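# Remove one staple stick and set it down, legs down

## Task

Pull a single stick of staples from the staple box and set it on the table top with its legs pointing down, far enough from both the box's tray and its sleeve that it is clearly separate from them.

## Robot and tools

Robot: two arms, left_arm and right_arm, each ending in a two-finger parallel gripper. Per arm the joints are waist, shoulder, elbow, wrist pitch, wrist yaw, wrist roll, then the gripper. Joint ranges in rad: waist -2.618 to 3.054, shoulder 0 to 3.142, elbow 0 to 3.142 (fully straight at 2.901), the two wrist pitch/yaw joints -1.571 to 1.571, wrist roll -2.094 to 2.094. The drives are cheap, with play, and the wrists are weak.

Frames. The scene frame has its origin at table-top height, halfway between the nominal arm bases; +z points up, +x reaches out over the table, and left_arm sits on the +y side (this is unrelated to which side it appears in an image). Calibrated bases: left_arm at (+0.044, +0.347, 0) m, quat_wxyz (+1.000, 0, 0, +0.028); right_arm at (-0.017, -0.313, 0) m, quat_wxyz (+1.000, 0, 0, +0.006). Reported end_effector_position (m) and end_effector_quat_wxyz are in the scene frame and may be a few cm off, worse at long reach. The gripper's fingers extend along its own +z and spread along its own y; the reported point lies between the pads, roughly 1 cm short of the tips. A camera stand is behind the arms.

execute_actions(actions, cameras). actions is a list of actions; each action is a list of up to 15 rows, each row one control step of 1/30 s; if fewer rows are given, the final row repeats until 15 steps pass. Every row is one flat list of 14 numbers, each in [-1, 1], covering both arms even if one stays still: left_arm dx, dy, dz, rx, ry, rz, opening, then right_arm dx, dy, dz, rx, ry, rz, opening. The first six per arm are an offset, not a pose: measured from that arm's Hand target as it was when the action began, along the Hand target's own axes; each row counts from that same start, not from the row before. Scale: 1.0 equals 0.6 m for dx, dy, dz and 180 degrees for the rotation vector (rx, ry, rz). Since each new action starts from the current Hand target, repeating an offset moves the arm further. Opening is absolute: +1 fully open (0.094 m), -1 closed. Six zeros re-request the current Hand target; an opening of 0 is a real command, so resend an arm's present opening to keep it. cameras: list of names, ["all"], or [] for none; by default images come only with an empty actions list. An empty list also shows the scene number and task.

move(target, speed, blend, opening_speed, grip_force, blocking, cameras). target is one 14-number row laid out as above, or a list of up to 15 such rows forming waypoints; every waypoint is an offset from the same starting Hand targets, not from the previous waypoint. Paths are straight lines, all arms finishing together, minimum 0.5 s, cut off at 10 s. speed: m/s, 0.002 to 2.9, default 0.25 (rotation capped at twice that in rad/s); one number or one per waypoint. blend: corner-rounding radius in m per waypoint; 0 (default) stops at each. opening_speed: rate of the commanded opening per second on the -1 to +1 scale, at least 0.2; use it to close gently. grip_force: per-pad limit in N, 10 to 50, one value or one per arm; it persists, and low forces close slowly. blocking=false returns after about 0.5 s while the motion continues. Moves do not avoid obstacles or the other arm. The result adds a move: line, e.g. done, off_target, moving, held or fault, plus limits=paced (pose clipped) or limits=held (steps withheld).

wait(seconds 0 to 10, cameras) lets time pass holding commands. stop(cameras) brakes a running move. zoom_image(camera, region) enlarges [x0, y0, x1, y1] pixels (max 504 by 504) of the latest image from cam_head_left, cam_head_right, cam_high, cam_low, cam_left_wrist or cam_right_wrist (all 896x504). finished_scene(scene) ends the current scene, given its number; irreversible, and the stick must stay placed without help.

Result lines. Hand target is the last commanded pose after clipping; the gripper often rests short of it, and any next command re-requests it. Orientation commands are clipped to within 40 degrees of the measured orientation per step. grip_measured is the measured opening on the command scale, reading slightly wide when empty and up to about 0.064 narrower than a hard part under full squeeze. grip_effort_nm is motor effort in N m (negative closing), noisy and offset, not a pad force. Joint torques are in joint order, sign positive toward larger angle; entries 1-3 wrap at ±28 N m. Joint velocities may say within noise. Tool commands lists current commands. MOTOR HOT appears near 75 °C; at 90 °C an OVER-TEMPERATURE FAULT folds that arm for good, and at 100 °C it collapses.

Avoid: dropping the stick or releasing it while moving; fast impacts on the box or table; arms or grippers touching each other (the clearance check won't stop grippers meeting), including closing one gripper on the other's fingers; strain on wrist camera cables; paths passing near an arm's own base; long stretched holds or pushing into unreachable poses (heat); anything leaving the table. Objects may be nudged occasionally. To release a push, command the target back behind the gripper; to let go, command an opening well above grip_measured.

Each tool is called after "Call:" by a JSON object that holds its "name" and its "arguments", one argument or row to a line.

## Session

Call:
{"name": "execute_actions", "arguments": {
  "actions": []
}}

Scene clock: 0.00 s.
left_arm: end_effector_position=(+0.4309, +0.3971, +0.1003) grip_measured=+1.000 grip_effort_nm=n/a end_effector_quat_wxyz=(+0.585, -0.090, +0.798, +0.109) | right_arm: end_effector_position=(+0.3777, -0.3390, +0.1156) grip_measured=+1.000 grip_effort_nm=n/a end_effector_quat_wxyz=(+0.609, +0.080, +0.786, -0.068)
Joint positions: left_arm=[-0.064 1.543 0.331 0.904 -0.291 -0.019 0.094] | right_arm=[0.033 1.523 0.342 0.922 0.249 0.056 0.094]
Joint velocities: within noise
Joint torques (N m): no reading
Heat: left arm: 30 °C; right arm: 32 °C.
Hand target: left_arm +0.4315, +0.3973, +0.1020; +0.586, -0.091, +0.797, +0.109 | right_arm +0.3806, -0.3391, +0.1245; +0.619, +0.082, +0.778, -0.067
Tool commands: left_gripper/opening=+1.0 right_gripper/opening=+1.0

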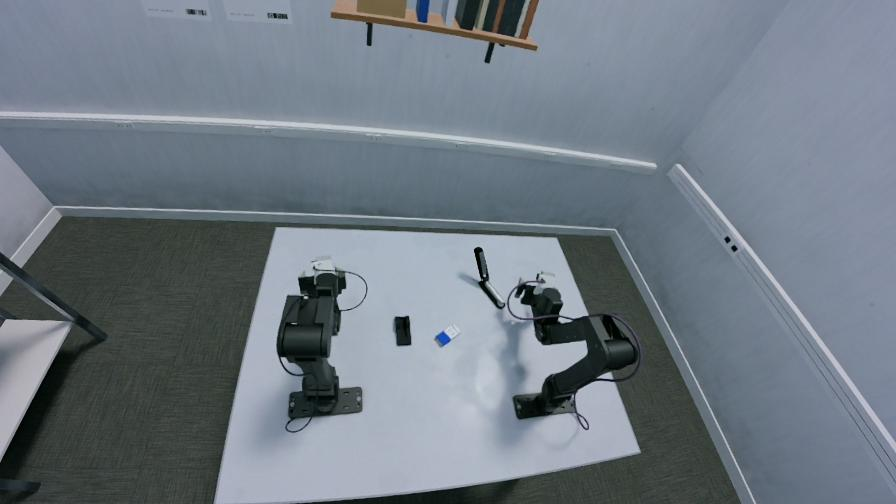

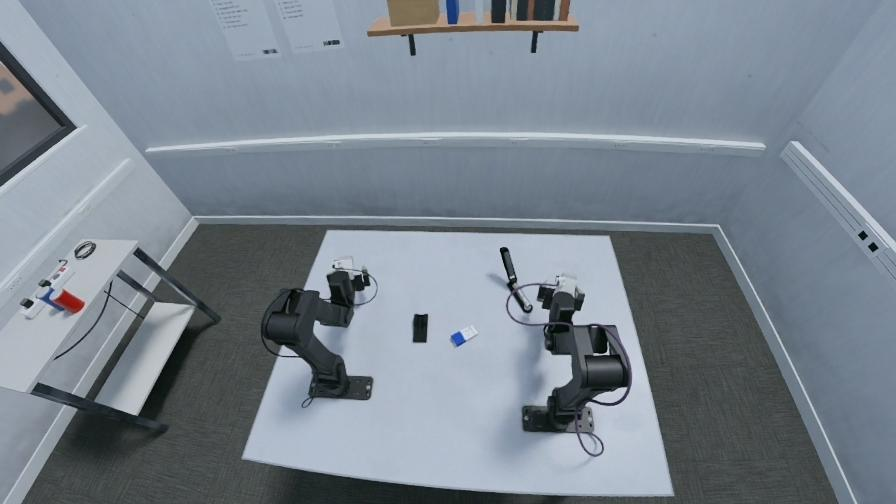

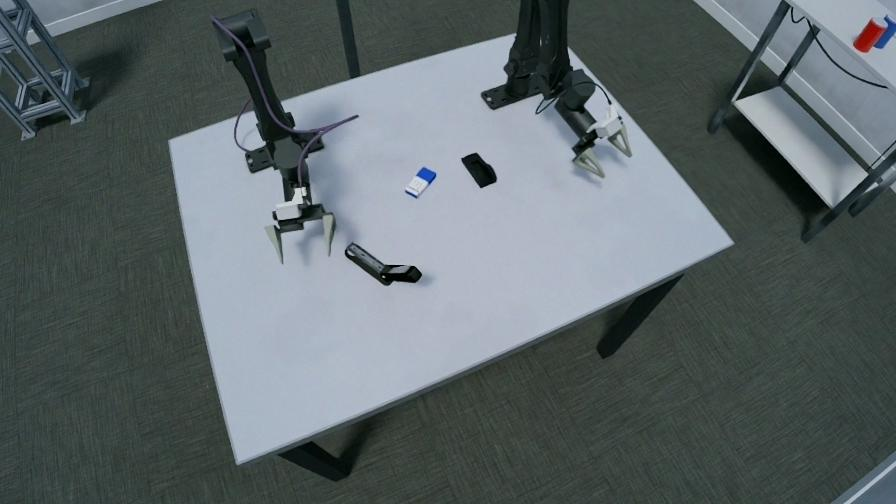

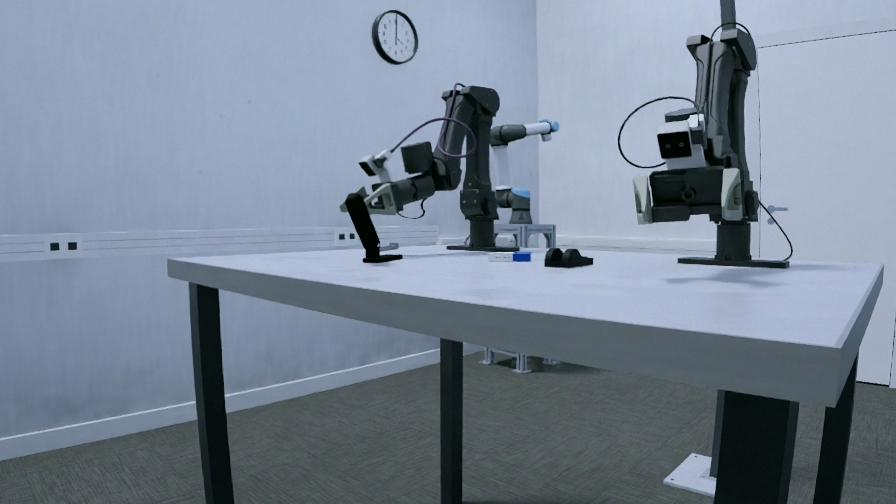

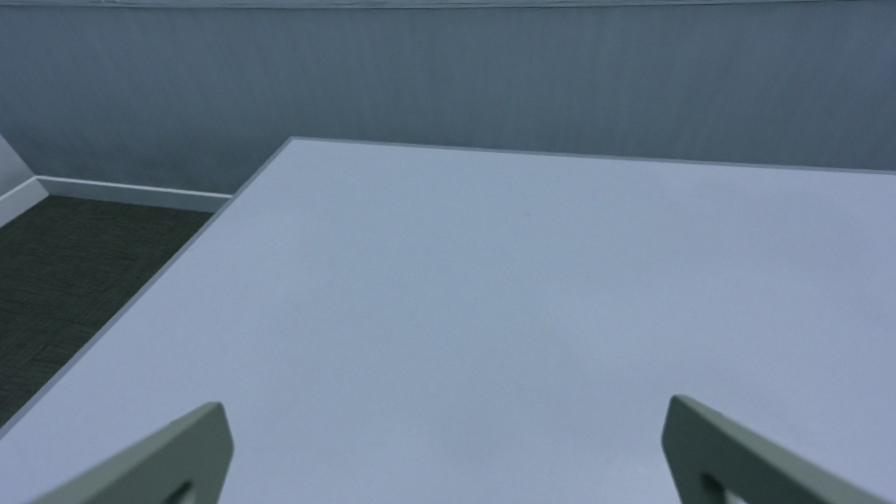

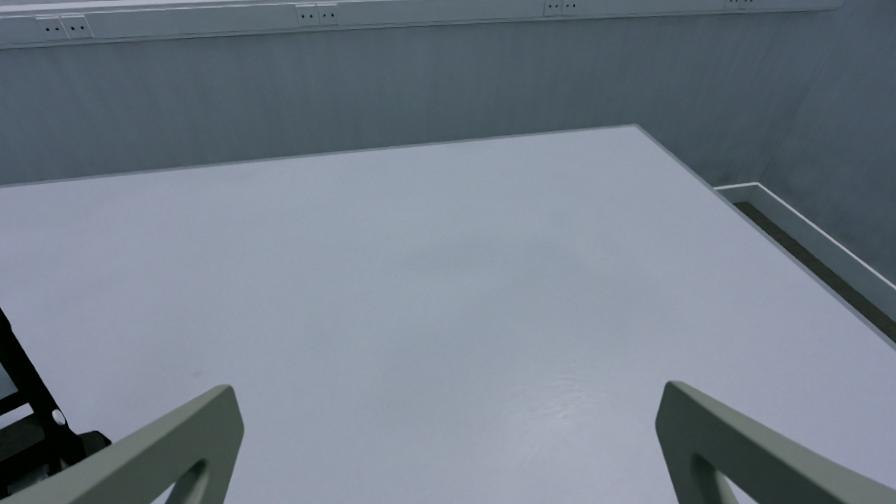

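Call:
{"name": "zoom_image", "arguments": {
  "camera": "cam_high",
  "region": [380, 140, 520, 220]
}}

Call:
{"name": "zoom_image", "arguments": {
  "camera": "cam_head_left",
  "region": [380, 290, 520, 370]
}}

Call:
{"name": "zoom_image", "arguments": {
  "camera": "cam_low",
  "region": [460, 220, 620, 300]
}}

Call:
{"name": "zoom_image", "arguments": {
  "camera": "cam_head_right",
  "region": [390, 290, 530, 370]
}}

Scaled by 3.600 from the camera's 896x504 image, which has a finer 1280x720 frame.

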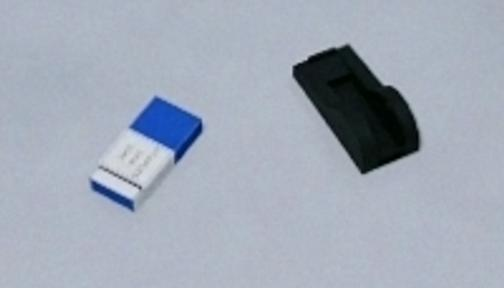

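Scaled by 3.600 from the camera's 896x504 image, which has a finer 1280x720 frame.

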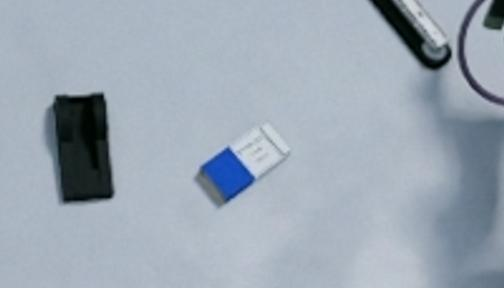

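Scaled by 3.150 from the camera's 896x504 image, which has a finer 1280x720 frame.

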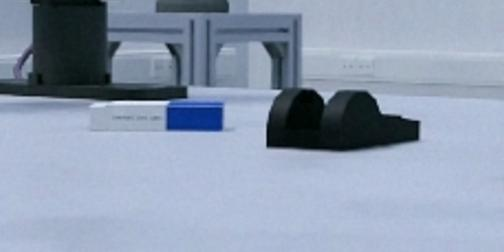

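Scaled by 3.600 from the camera's 896x504 image, which has a finer 1280x720 frame.

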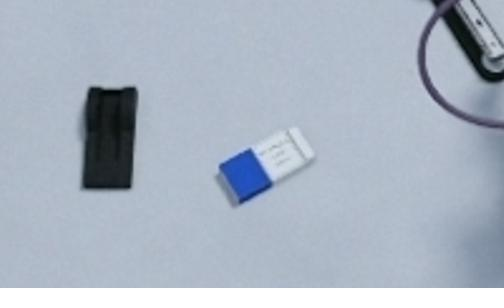

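Call:
{"name": "move", "arguments": {
  "target": [0.055, -0.561, -0.531, 0.294, 0.320, 0.365, 1, 0, 0, 0, 0, 0, 0, 1],
  "speed": 0.3,
  "cameras": ["cam_left_wrist", "cam_head_right", "cam_high"]
}}

Scene clock: 57.30 s.
left_arm: end_effector_position=(+0.2231, -0.0149, +0.1470) grip_measured=+1.000 grip_effort_nm=-0.01 end_effector_quat_wxyz=(+0.016, +0.527, +0.850, -0.005) | right_arm: end_effector_position=(+0.3777, -0.3390, +0.1156) grip_measured=+1.000 grip_effort_nm=-0.02 end_effector_quat_wxyz=(+0.609, +0.080, +0.786, -0.068)
Joint positions: left_arm=[-1.174 2.077 2.028 -1.489 -0.008 -0.007 0.094] | right_arm=[0.033 1.523 0.342 0.922 0.249 0.056 0.094]
Joint torques (N m): left_arm=[-0.05 -9.13 8.23 0.23 0.1 0.1] | right_arm=[0.12 -5.23 6.23 2.28 0.03 -0.02]
Heat: left arm: 34 °C; right arm: 38 °C.
Hand target: left_arm +0.2226, -0.0159, +0.1397; +0.001, +0.530, +0.848, +0.001 | right_arm +0.3806, -0.3391, +0.1245; +0.619, +0.082, +0.778, -0.067
Off the commanded pose: left_arm 0.007 m, 2 deg | right_arm 0.009 m, 1 deg.
move: done
camera_calibration:
cam_left_wrist: T_world_to_cam=[[-0.902262, -0.431173, -0.00356031, 0.195317], [-0.39668, 0.826788, 0.398831, 0.080528], [-0.169022, 0.361263, -0.917017, 0.268983], [0, 0, 0, 1]] pos_world=[0.253635, -0.0795378, 0.215241]
Images, in order (width x height): cam_head_right 896x504, cam_high 896x504, cam_left_wrist 896x504.

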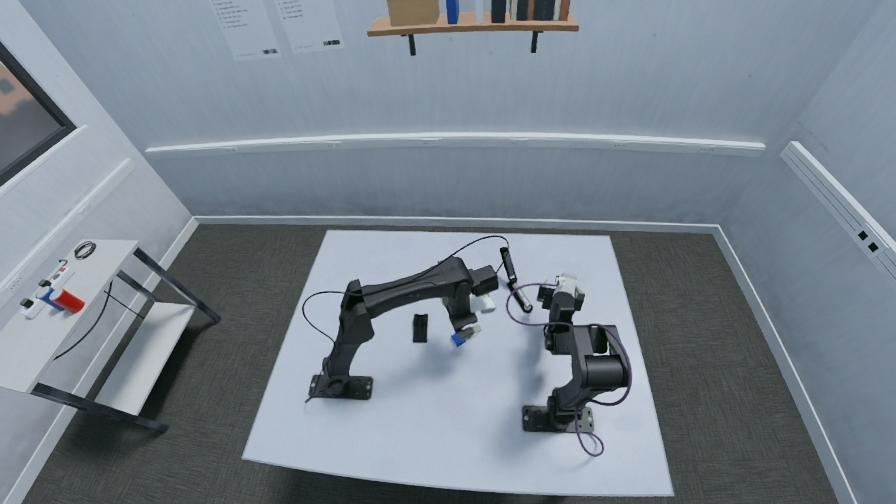

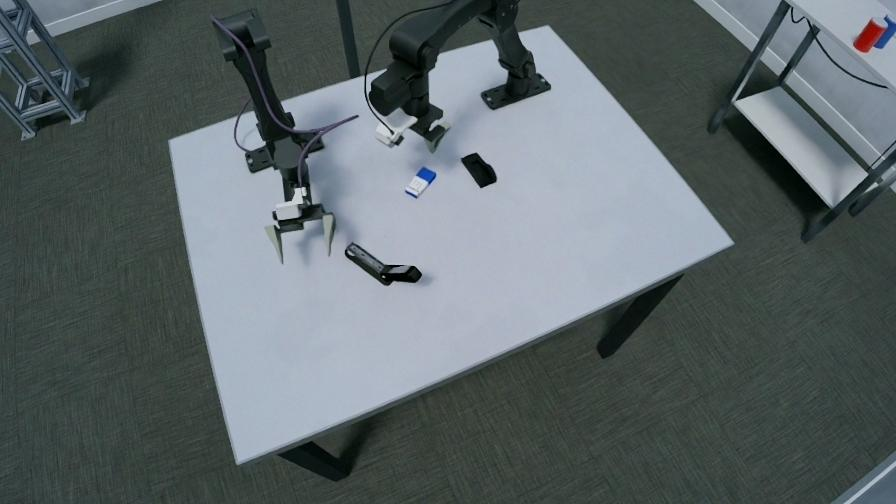

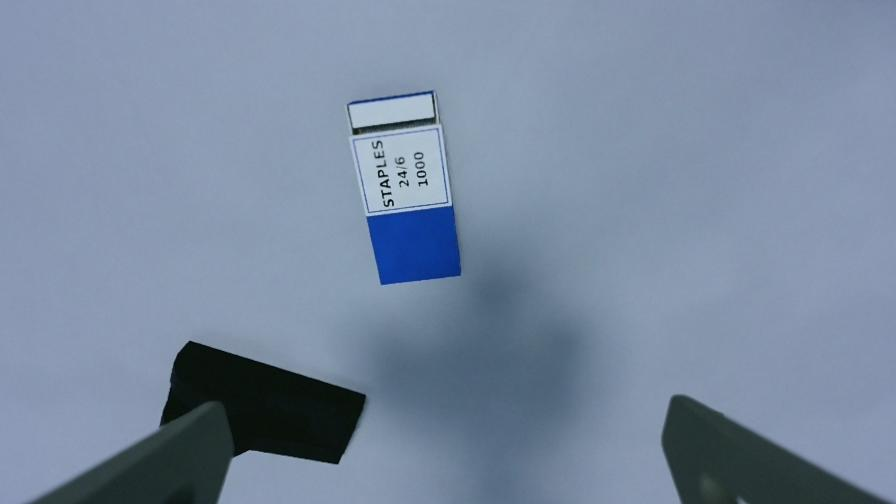

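Call:
{"name": "zoom_image", "arguments": {
  "camera": "cam_left_wrist",
  "region": [310, 70, 510, 300]
}}

Call:
{"name": "zoom_image", "arguments": {
  "camera": "cam_left_wrist",
  "region": [340, 80, 460, 150]
}}

Scaled by 2.191 from the camera's 896x504 image, which has a finer 1280x720 frame.

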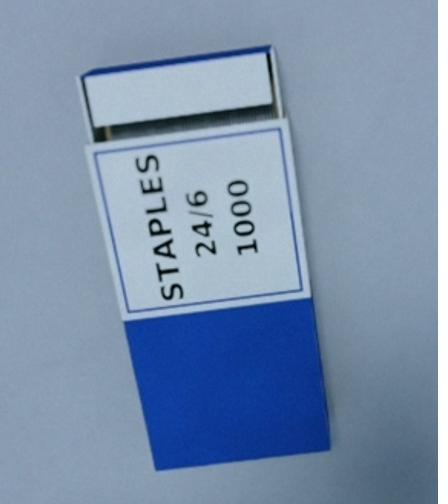

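Scaled by 4.200 from the camera's 896x504 image, which has a finer 1280x720 frame.

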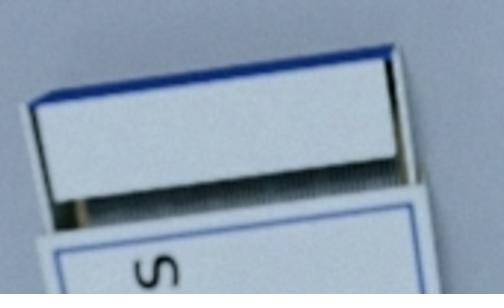

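Call:
{"name": "zoom_image", "arguments": {
  "camera": "cam_high",
  "region": [250, 170, 350, 270]
}}

Call:
{"name": "zoom_image", "arguments": {
  "camera": "cam_high",
  "region": [360, 60, 480, 180]
}}

Call:
{"name": "execute_actions", "arguments": {
  "actions": [],
  "cameras": ["cam_low"]
}}

Call:
{"name": "zoom_image", "arguments": {
  "camera": "cam_low",
  "region": [330, 170, 450, 270]
}}

Call:
{"name": "zoom_image", "arguments": {
  "camera": "cam_low",
  "region": [420, 170, 620, 290]
}}

Scaled by 5.040 from the camera's 896x504 image, which has a finer 1280x720 frame.

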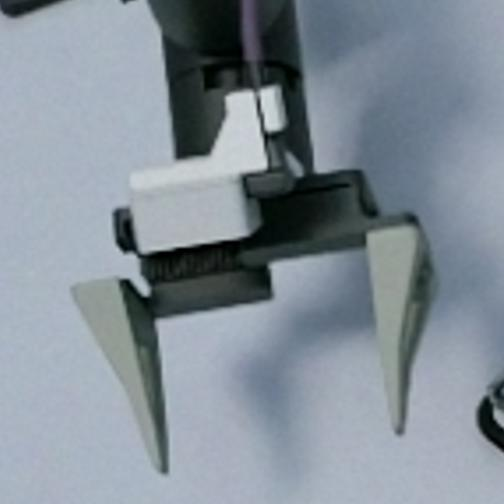

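Scaled by 4.200 from the camera's 896x504 image, which has a finer 1280x720 frame.

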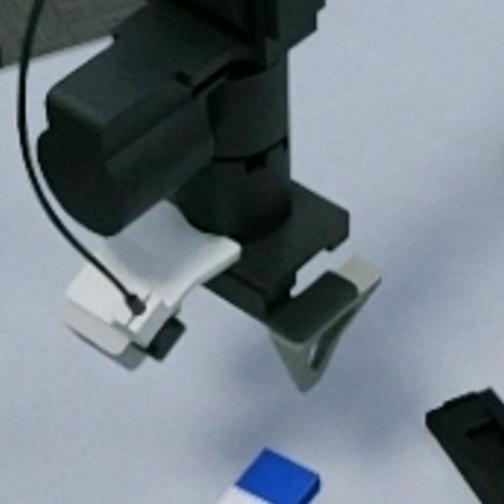

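Scene clock: 123.67 s.
left_arm: end_effector_position=(+0.2231, -0.0148, +0.1470) grip_measured=+1.000 grip_effort_nm=-0.01 end_effector_quat_wxyz=(+0.016, +0.527, +0.850, -0.005) | right_arm: end_effector_position=(+0.3777, -0.3390, +0.1156) grip_measured=+1.000 grip_effort_nm=-0.02 end_effector_quat_wxyz=(+0.609, +0.080, +0.786, -0.068)
Joint positions: left_arm=[-1.174 2.077 2.028 -1.489 -0.008 -0.007 0.094] | right_arm=[0.033 1.523 0.342 0.922 0.249 0.056 0.094]
Joint velocities: within noise
Joint torques (N m): left_arm=[0.02 -8.96 8.39 0.28 0.1 0.08] | right_arm=[0.06 -5.26 6.23 2.3 0.05 -0.01]
Heat: left arm: 36 °C; right arm: 39 °C.
Hand target: left_arm +0.2226, -0.0159, +0.1397; +0.001, +0.530, +0.848, +0.001 | right_arm +0.3806, -0.3391, +0.1245; +0.619, +0.082, +0.778, -0.067
Tool commands: left_gripper/opening=+1.0 right_gripper/opening=+1.0
Off the commanded pose: left_arm 0.007 m, 2 deg | right_arm 0.009 m, 1 deg.
Images, in order (width x height): cam_low 896x504.

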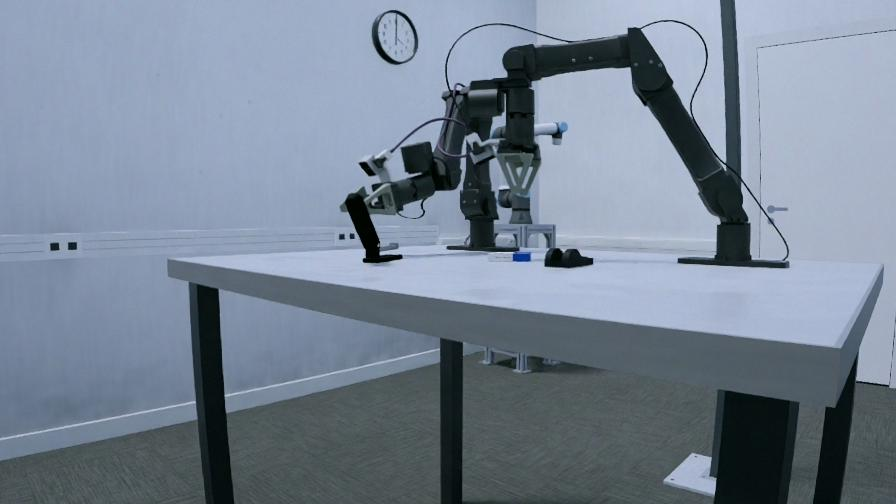

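Scaled by 4.200 from the camera's 896x504 image, which has a finer 1280x720 frame.

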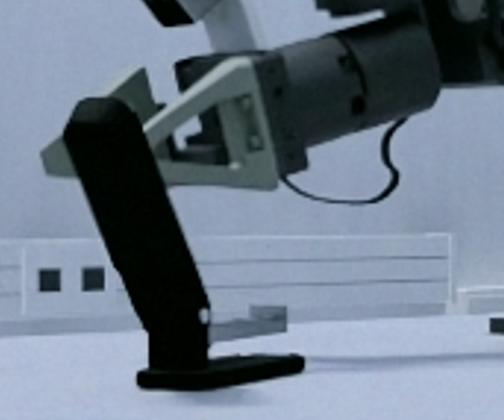

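Scaled by 2.520 from the camera's 896x504 image, which has a finer 1280x720 frame.

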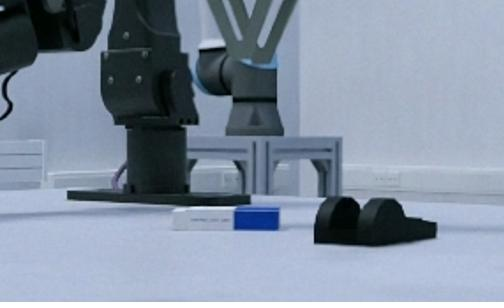

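Call:
{"name": "move", "arguments": {
  "target": [0.1138, 0.0183, 0.1085, -0.0146, -0.2494, -0.0353, 0.3, 0, 0, 0, 0, 0, 0, 1],
  "speed": 0.25,
  "cameras": ["cam_left_wrist", "cam_head_right", "cam_low"]
}}

Scene clock: 151.20 s.
left_arm: end_effector_position=(+0.2017, +0.0526, +0.0706) grip_measured=+0.302 grip_effort_nm=-0.11 end_effector_quat_wxyz=(+0.322, +0.449, +0.815, -0.175) | right_arm: end_effector_position=(+0.3777, -0.3390, +0.1156) grip_measured=+1.000 grip_effort_nm=-0.02 end_effector_quat_wxyz=(+0.609, +0.080, +0.786, -0.068)
Joint positions: left_arm=[-1.186 1.263 0.546 -0.108 -0.087 -0.088 0.061] | right_arm=[0.033 1.523 0.342 0.922 0.249 0.056 0.094]
Joint torques (N m): left_arm=[-0.57 -5.11 5.11 2.31 -0.13 -0.03] | right_arm=[0.08 -5.31 6.24 2.29 0.04 -0.02]
Heat: left arm: 37 °C; right arm: 39 °C.
Hand target: left_arm +0.2025, +0.0503, +0.0746; +0.336, +0.443, +0.811, -0.183 | right_arm +0.3806, -0.3391, +0.1245; +0.619, +0.082, +0.778, -0.067
Off the commanded pose: left_arm 0.005 m, 2 deg | right_arm 0.009 m, 1 deg.
move: done
camera_calibration:
cam_left_wrist: T_world_to_cam=[[-0.85196, -0.523503, -0.010379, 0.199966], [-0.496541, 0.814054, -0.30127, 0.117011], [0.166165, -0.251516, -0.953482, 0.138029], [0, 0, 0, 1]] pos_world=[0.205529, 0.0441464, 0.168935]
Images, in order (width x height): cam_head_right 896x504, cam_low 896x504, cam_left_wrist 896x504.

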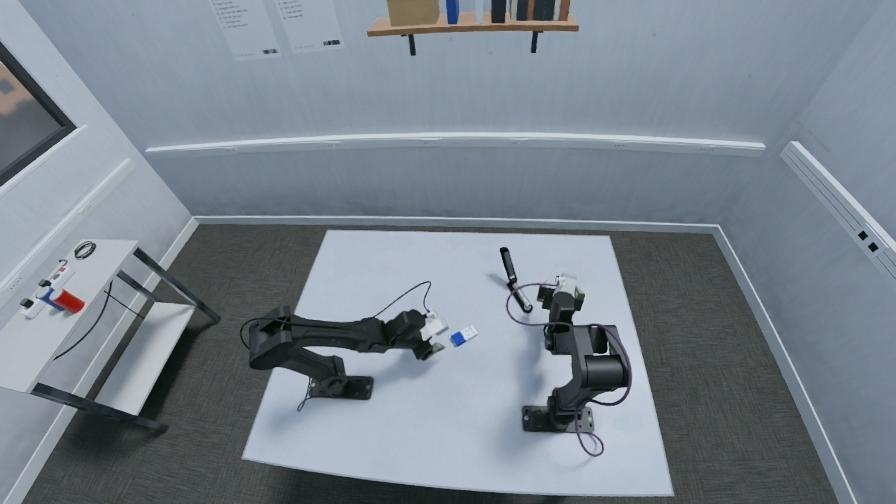

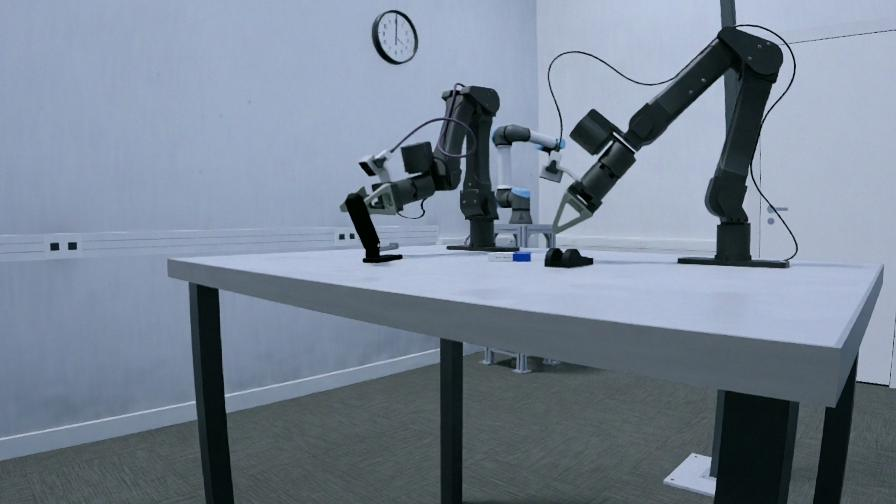

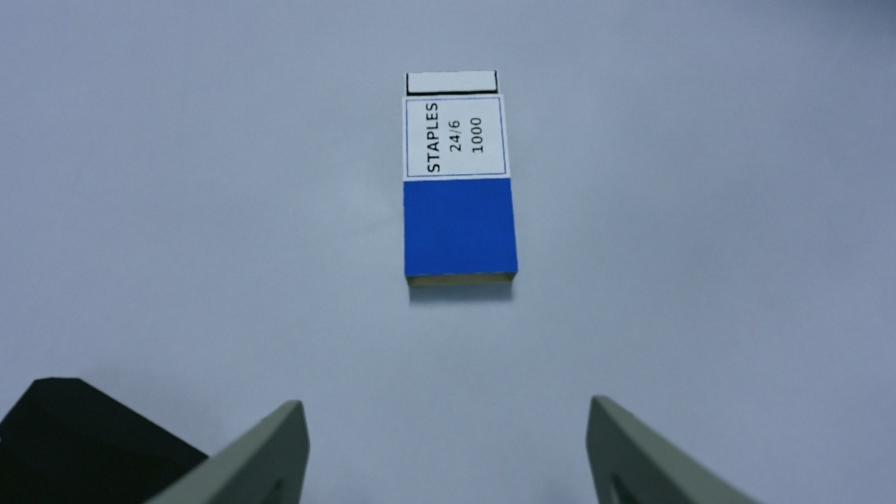

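Call:
{"name": "zoom_image", "arguments": {
  "camera": "cam_left_wrist",
  "region": [380, 50, 540, 310]
}}

Scaled by 1.938 from the camera's 896x504 image, which has a finer 1280x720 frame.

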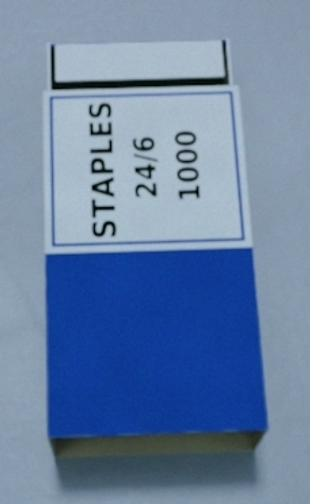

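Call:
{"name": "move", "arguments": {
  "target": [-0.0183, -0.008, 0.1423, 0, 0, 0, 0.3, 0, 0, 0, 0, 0, 0, 1],
  "speed": 0.12,
  "cameras": ["cam_left_wrist", "cam_low"]
}}

Call:
{"name": "zoom_image", "arguments": {
  "camera": "cam_low",
  "region": [440, 180, 620, 280]
}}

Scene clock: 181.13 s.
left_arm: end_effector_position=(+0.2295, -0.0009, +0.0199) grip_measured=+0.302 grip_effort_nm=-0.11 end_effector_quat_wxyz=(+0.327, +0.446, +0.814, -0.176) | right_arm: end_effector_position=(+0.3777, -0.3390, +0.1156) grip_measured=+1.000 grip_effort_nm=-0.02 end_effector_quat_wxyz=(+0.609, +0.080, +0.786, -0.068)
Joint positions: left_arm=[-1.181 1.667 0.635 0.218 -0.088 -0.087 0.061] | right_arm=[0.033 1.523 0.342 0.922 0.249 0.056 0.094]
Joint torques (N m): left_arm=[0.55 -5.2 7.31 2.22 0.03 0.04] | right_arm=[0.05 -5.27 6.27 2.3 0.06 -0.02]
Heat: left arm: 33 °C; right arm: 40 °C.
Hand target: left_arm +0.2354, -0.0096, +0.0220; +0.336, +0.443, +0.811, -0.183 | right_arm +0.3806, -0.3391, +0.1245; +0.619, +0.082, +0.778, -0.067
Off the commanded pose: left_arm 0.011 m, 1 deg | right_arm 0.009 m, 1 deg.
move: off_target (left_arm)
camera_calibration:
cam_left_wrist: T_world_to_cam=[[-0.849129, -0.528076, -0.010804, 0.194514], [-0.498978, 0.808713, -0.311456, 0.159857], [0.17321, -0.259075, -0.950199, 0.0699251], [0, 0, 0, 1]] pos_world=[0.232821, -0.0084443, 0.118333]
Images, in order (width x height): cam_low 896x504, cam_left_wrist 896x504.

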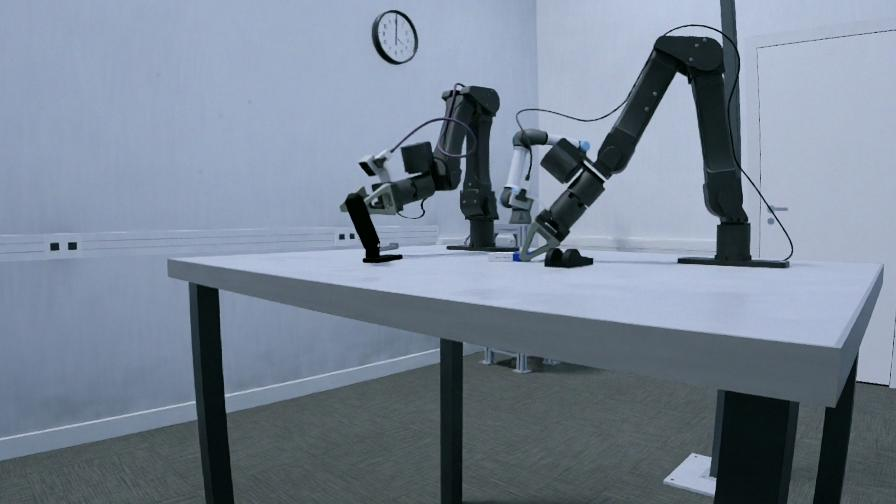

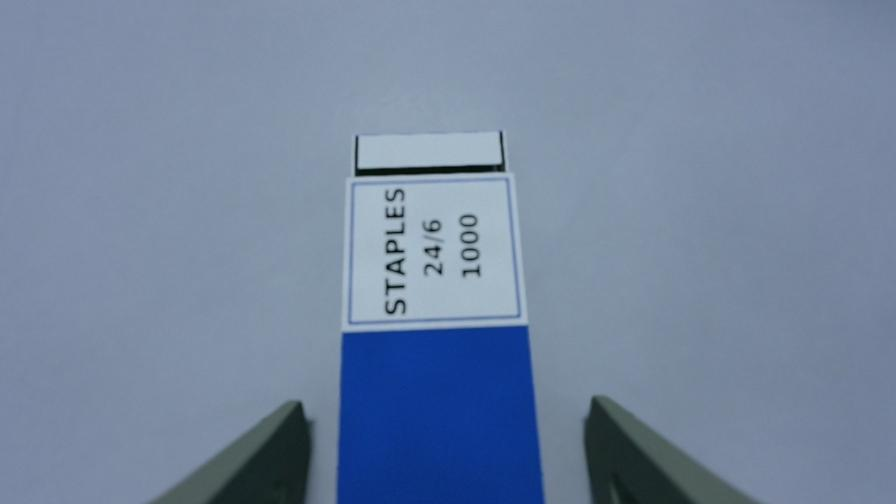

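Scaled by 2.800 from the camera's 896x504 image, which has a finer 1280x720 frame.

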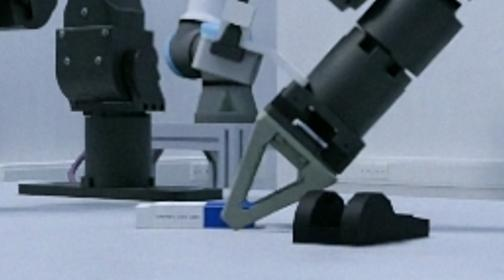

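Call:
{"name": "move", "arguments": {
  "target": [0, 0, 0, 0, 0, 0, -0.3, 0, 0, 0, 0, 0, 0, 1],
  "grip_force": [15, 50],
  "cameras": ["cam_left_wrist"]
}}

Scene clock: 243.07 s.
left_arm: end_effector_position=(+0.2295, -0.0009, +0.0199) grip_measured=-0.194 grip_effort_nm=-0.35 end_effector_quat_wxyz=(+0.327, +0.446, +0.814, -0.176) | right_arm: end_effector_position=(+0.3777, -0.3390, +0.1156) grip_measured=+1.000 grip_effort_nm=-0.02 end_effector_quat_wxyz=(+0.609, +0.080, +0.786, -0.068)
Joint positions: left_arm=[-1.181 1.667 0.635 0.218 -0.088 -0.087 0.038] | right_arm=[0.033 1.523 0.342 0.922 0.249 0.056 0.094]
Joint torques (N m): left_arm=[0.59 -5.12 7.19 2.22 -0.02 0.05] | right_arm=[0.08 -5.27 6.22 2.29 0.05 -0.03]
Heat: left arm: 37 °C; right arm: 40 °C.
Hand target: left_arm +0.2354, -0.0095, +0.0220; +0.336, +0.443, +0.811, -0.183 | right_arm +0.3806, -0.3391, +0.1245; +0.619, +0.082, +0.778, -0.067
Off the commanded pose: left_arm 0.011 m, 1 deg | right_arm 0.009 m, 1 deg.
grip_force (N): 15, 50
move: off_target (left_arm)
camera_calibration:
cam_left_wrist: T_world_to_cam=[[-0.849129, -0.528076, -0.010804, 0.194514], [-0.498978, 0.808713, -0.311456, 0.159857], [0.17321, -0.259075, -0.950199, 0.0699251], [0, 0, 0, 1]] pos_world=[0.232821, -0.0084443, 0.118333]
Images, in order (width x height): cam_left_wrist 896x504.

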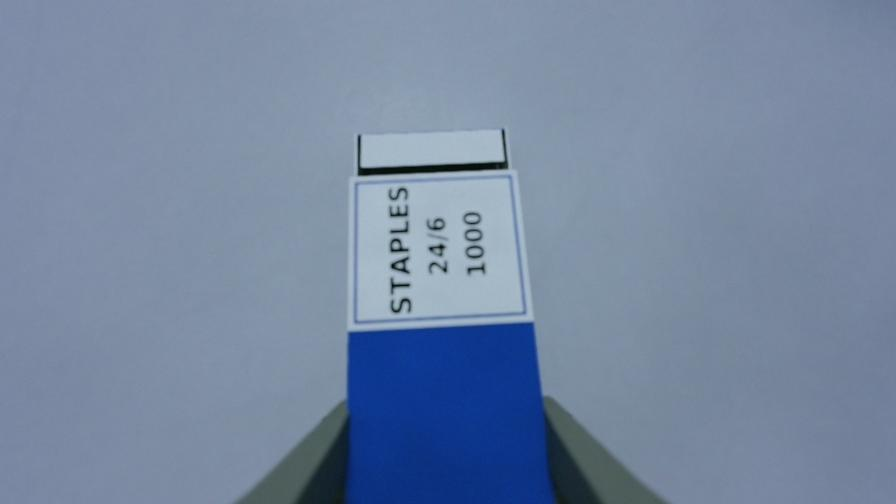

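Call:
{"name": "move", "arguments": {
  "target": [
    [0, 0, 0, 0, 0, 0, -0.3, -0.0763, 0.0897, -0.2308, 0.0768, 0.2233, 0.1125, 0.3],
    [0, 0, 0, 0, 0, 0, -0.3, 0.0268, 0.3822, -0.2368, 0.1536, 0.4465, 0.2250, 0.3]
  ],
  "speed": 0.3,
  "blend": [0.05, 0],
  "cameras": ["cam_right_wrist", "cam_high", "cam_head_right"]
}}

Scene clock: 249.70 s.
left_arm: end_effector_position=(+0.2295, -0.0009, +0.0199) grip_measured=-0.197 grip_effort_nm=-0.39 end_effector_quat_wxyz=(+0.327, +0.446, +0.814, -0.176) | right_arm: end_effector_position=(+0.2905, -0.0882, +0.1342) grip_measured=+0.303 grip_effort_nm=-0.17 end_effector_quat_wxyz=(-0.059, +0.474, +0.878, +0.031)
Joint positions: left_arm=[-1.181 1.667 0.635 0.218 -0.088 -0.087 0.038] | right_arm=[0.555 2 1.857 -1.432 -0.133 1.555 0.061]
Joint torques (N m): left_arm=[0.44 -5.18 7.17 2.23 -0.03 0.06] | right_arm=[0.53 -9.1 8.73 0.24 -0.14 0.11]
Heat: left arm: 38 °C; right arm: 39 °C.
Hand target: left_arm +0.2354, -0.0095, +0.0220; +0.336, +0.443, +0.811, -0.183 | right_arm +0.2900, -0.0850, +0.1400; -0.061, +0.476, +0.877, +0.033
Off the commanded pose: left_arm 0.011 m, 1 deg | right_arm 0.007 m, 1 deg.
grip_force (N): 15, 50
move: off_target (left_arm)
camera_calibration:
cam_right_wrist: T_world_to_cam=[[-0.837433, -0.546265, 0.017347, 0.193108], [-0.448152, 0.704501, 0.550308, 0.156631], [-0.312835, 0.453072, -0.834782, 0.333392], [0, 0, 0, 1]] pos_world=[0.336206, -0.155909, 0.188765]
Images, in order (width x height): cam_head_right 896x504, cam_high 896x504, cam_right_wrist 896x504.

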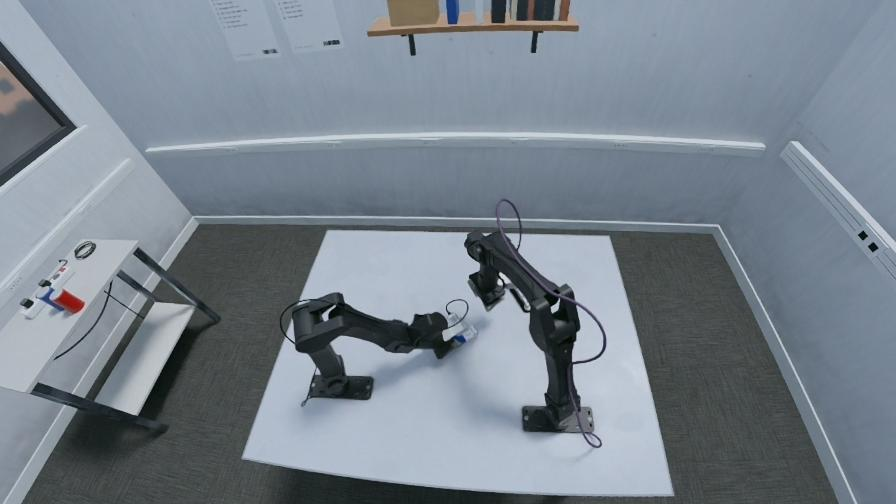

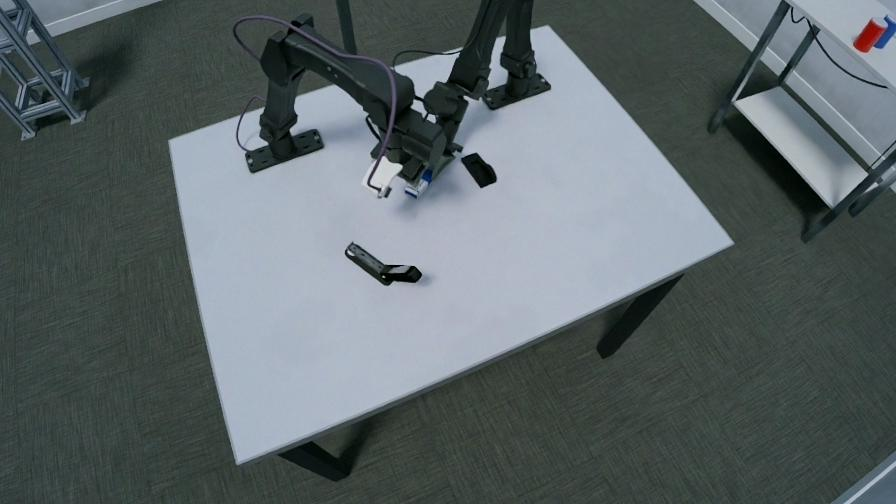

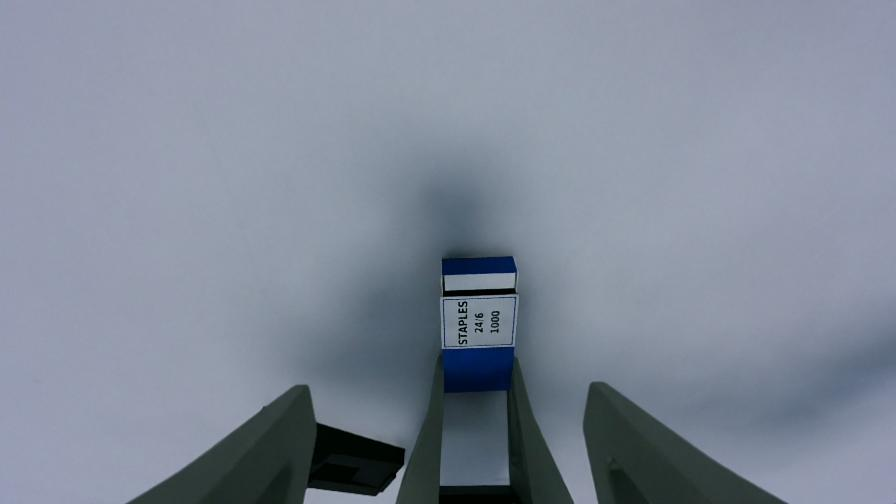

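Call:
{"name": "zoom_image", "arguments": {
  "camera": "cam_right_wrist",
  "region": [420, 240, 540, 400]
}}

Scaled by 3.150 from the camera's 896x504 image, which has a finer 1280x720 frame.

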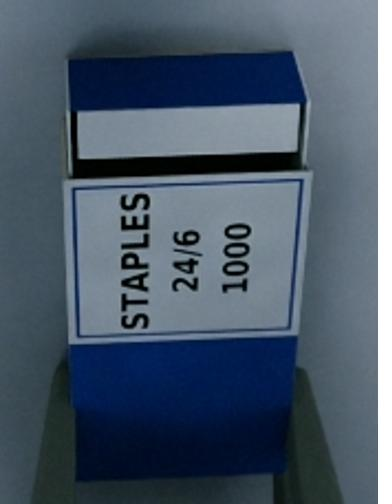

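Call:
{"name": "move", "arguments": {
  "target": [0, 0, 0, 0, 0, 0, -0.3, 0.0642, -0.0298, 0.1592, 0, 0, 0, 0.3],
  "speed": 0.15,
  "cameras": ["cam_right_wrist"]
}}

Scene clock: 285.43 s.
left_arm: end_effector_position=(+0.2296, -0.0010, +0.0199) grip_measured=-0.197 grip_effort_nm=-0.39 end_effector_quat_wxyz=(+0.327, +0.446, +0.814, -0.176) | right_arm: end_effector_position=(+0.2449, -0.0542, +0.0403) grip_measured=+0.303 grip_effort_nm=-0.17 end_effector_quat_wxyz=(-0.068, +0.473, +0.878, +0.015)
Joint positions: left_arm=[-1.181 1.667 0.635 0.218 -0.088 -0.087 0.038] | right_arm=[0.699 2 1.481 -1.072 -0.137 1.697 0.061]
Joint torques (N m): left_arm=[0.47 -5 7.31 2.23 0.01 0.1] | right_arm=[0.06 -12.26 5.44 0.56 -0.08 0.08]
Heat: left arm: 39 °C; right arm: 35 °C.
Hand target: left_arm +0.2354, -0.0096, +0.0220; +0.336, +0.443, +0.811, -0.183 | right_arm +0.2471, -0.0515, +0.0508; -0.061, +0.476, +0.877, +0.034
Off the commanded pose: left_arm 0.011 m, 1 deg | right_arm 0.011 m, 2 deg.
grip_force (N): 15, 50
move: off_target (left_arm, right_arm)
camera_calibration:
cam_right_wrist: T_world_to_cam=[[-0.834266, -0.548804, 0.0530449, 0.172876], [-0.434325, 0.713394, 0.549937, 0.161094], [-0.33965, 0.435755, -0.83352, 0.230953], [0, 0, 0, 1]] pos_world=[0.292635, -0.120688, 0.0947424]
Images, in order (width x height): cam_right_wrist 896x504.

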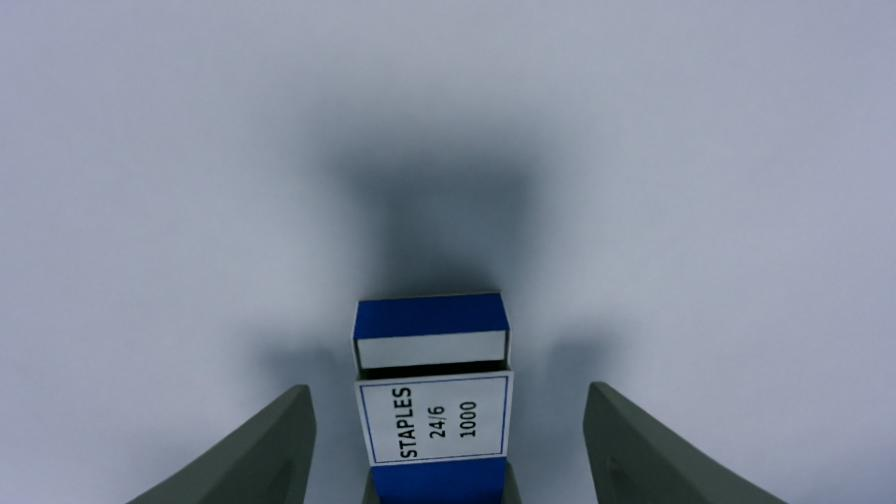

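Call:
{"name": "zoom_image", "arguments": {
  "camera": "cam_right_wrist",
  "region": [290, 280, 610, 504]
}}

Scaled by 1.575 from the camera's 896x504 image, which has a finer 1280x720 frame.

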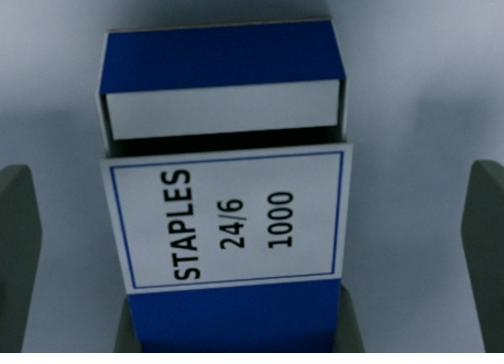

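Call:
{"name": "move", "arguments": {
  "target": [0, 0, 0, 0, 0, 0, -0.3, -0.0070, 0.0047, 0.0395, 0, 0, 0, 0.2],
  "speed": 0.06,
  "cameras": ["cam_right_wrist", "cam_low"]
}}

Call:
{"name": "zoom_image", "arguments": {
  "camera": "cam_low",
  "region": [440, 180, 620, 280]
}}

Scene clock: 316.83 s.
left_arm: end_effector_position=(+0.2296, -0.0010, +0.0199) grip_measured=-0.197 grip_effort_nm=-0.39 end_effector_quat_wxyz=(+0.327, +0.446, +0.814, -0.176) | right_arm: end_effector_position=(+0.2487, -0.0510, +0.0288) grip_measured=+0.203 grip_effort_nm=-0.17 end_effector_quat_wxyz=(-0.061, +0.472, +0.879, +0.031)
Joint positions: left_arm=[-1.181 1.667 0.635 0.218 -0.088 -0.087 0.038] | right_arm=[0.699 2 1.433 -0.99 -0.137 1.697 0.057]
Joint torques (N m): left_arm=[0.62 -5.12 7.25 2.25 -0.01 0.09] | right_arm=[-0.16 -9.07 5.55 0.68 -0.09 0.06]
Heat: left arm: 39 °C; right arm: 34 °C.
Hand target: left_arm +0.2354, -0.0096, +0.0220; +0.336, +0.443, +0.811, -0.183 | right_arm +0.2500, -0.0507, +0.0267; -0.061, +0.476, +0.877, +0.034
Off the commanded pose: left_arm 0.011 m, 1 deg | right_arm 0.002 m, 1 deg.
grip_force (N): 15, 50
move: off_target (left_arm)
camera_calibration:
cam_right_wrist: T_world_to_cam=[[-0.835189, -0.549632, 0.0190809, 0.17948], [-0.448685, 0.701037, 0.554283, 0.169559], [-0.318028, 0.454369, -0.83211, 0.216756], [0, 0, 0, 1]] pos_world=[0.294913, -0.118707, 0.0829568]
Images, in order (width x height): cam_low 896x504, cam_right_wrist 896x504.

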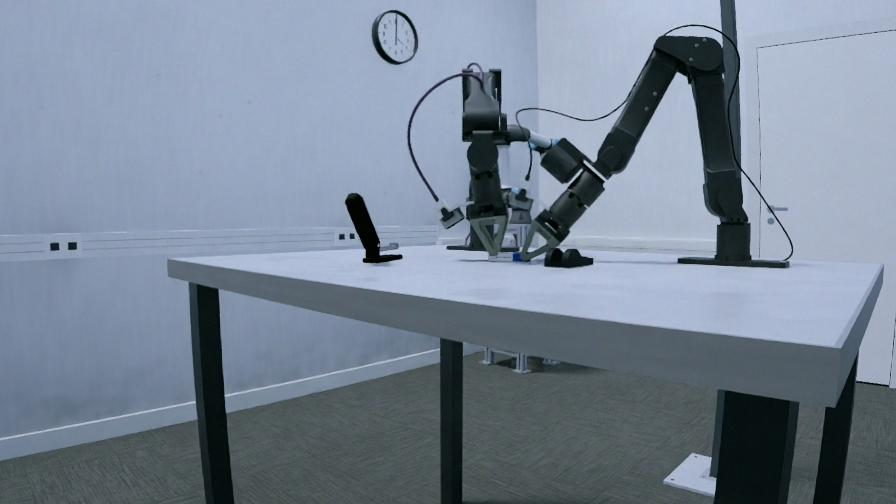

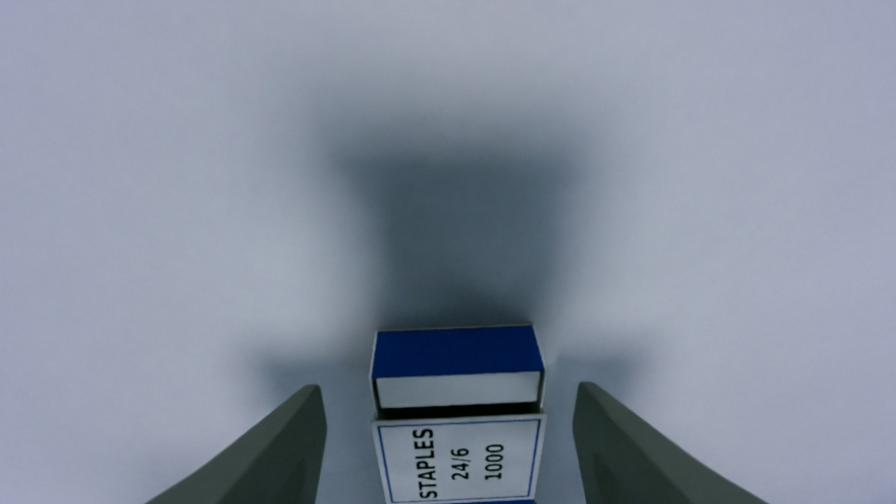

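Scaled by 2.800 from the camera's 896x504 image, which has a finer 1280x720 frame.

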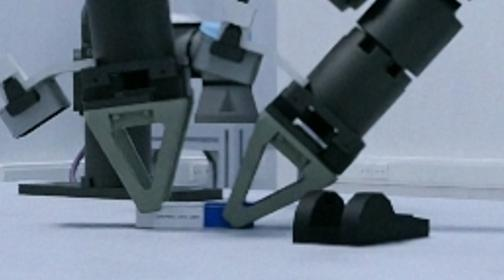

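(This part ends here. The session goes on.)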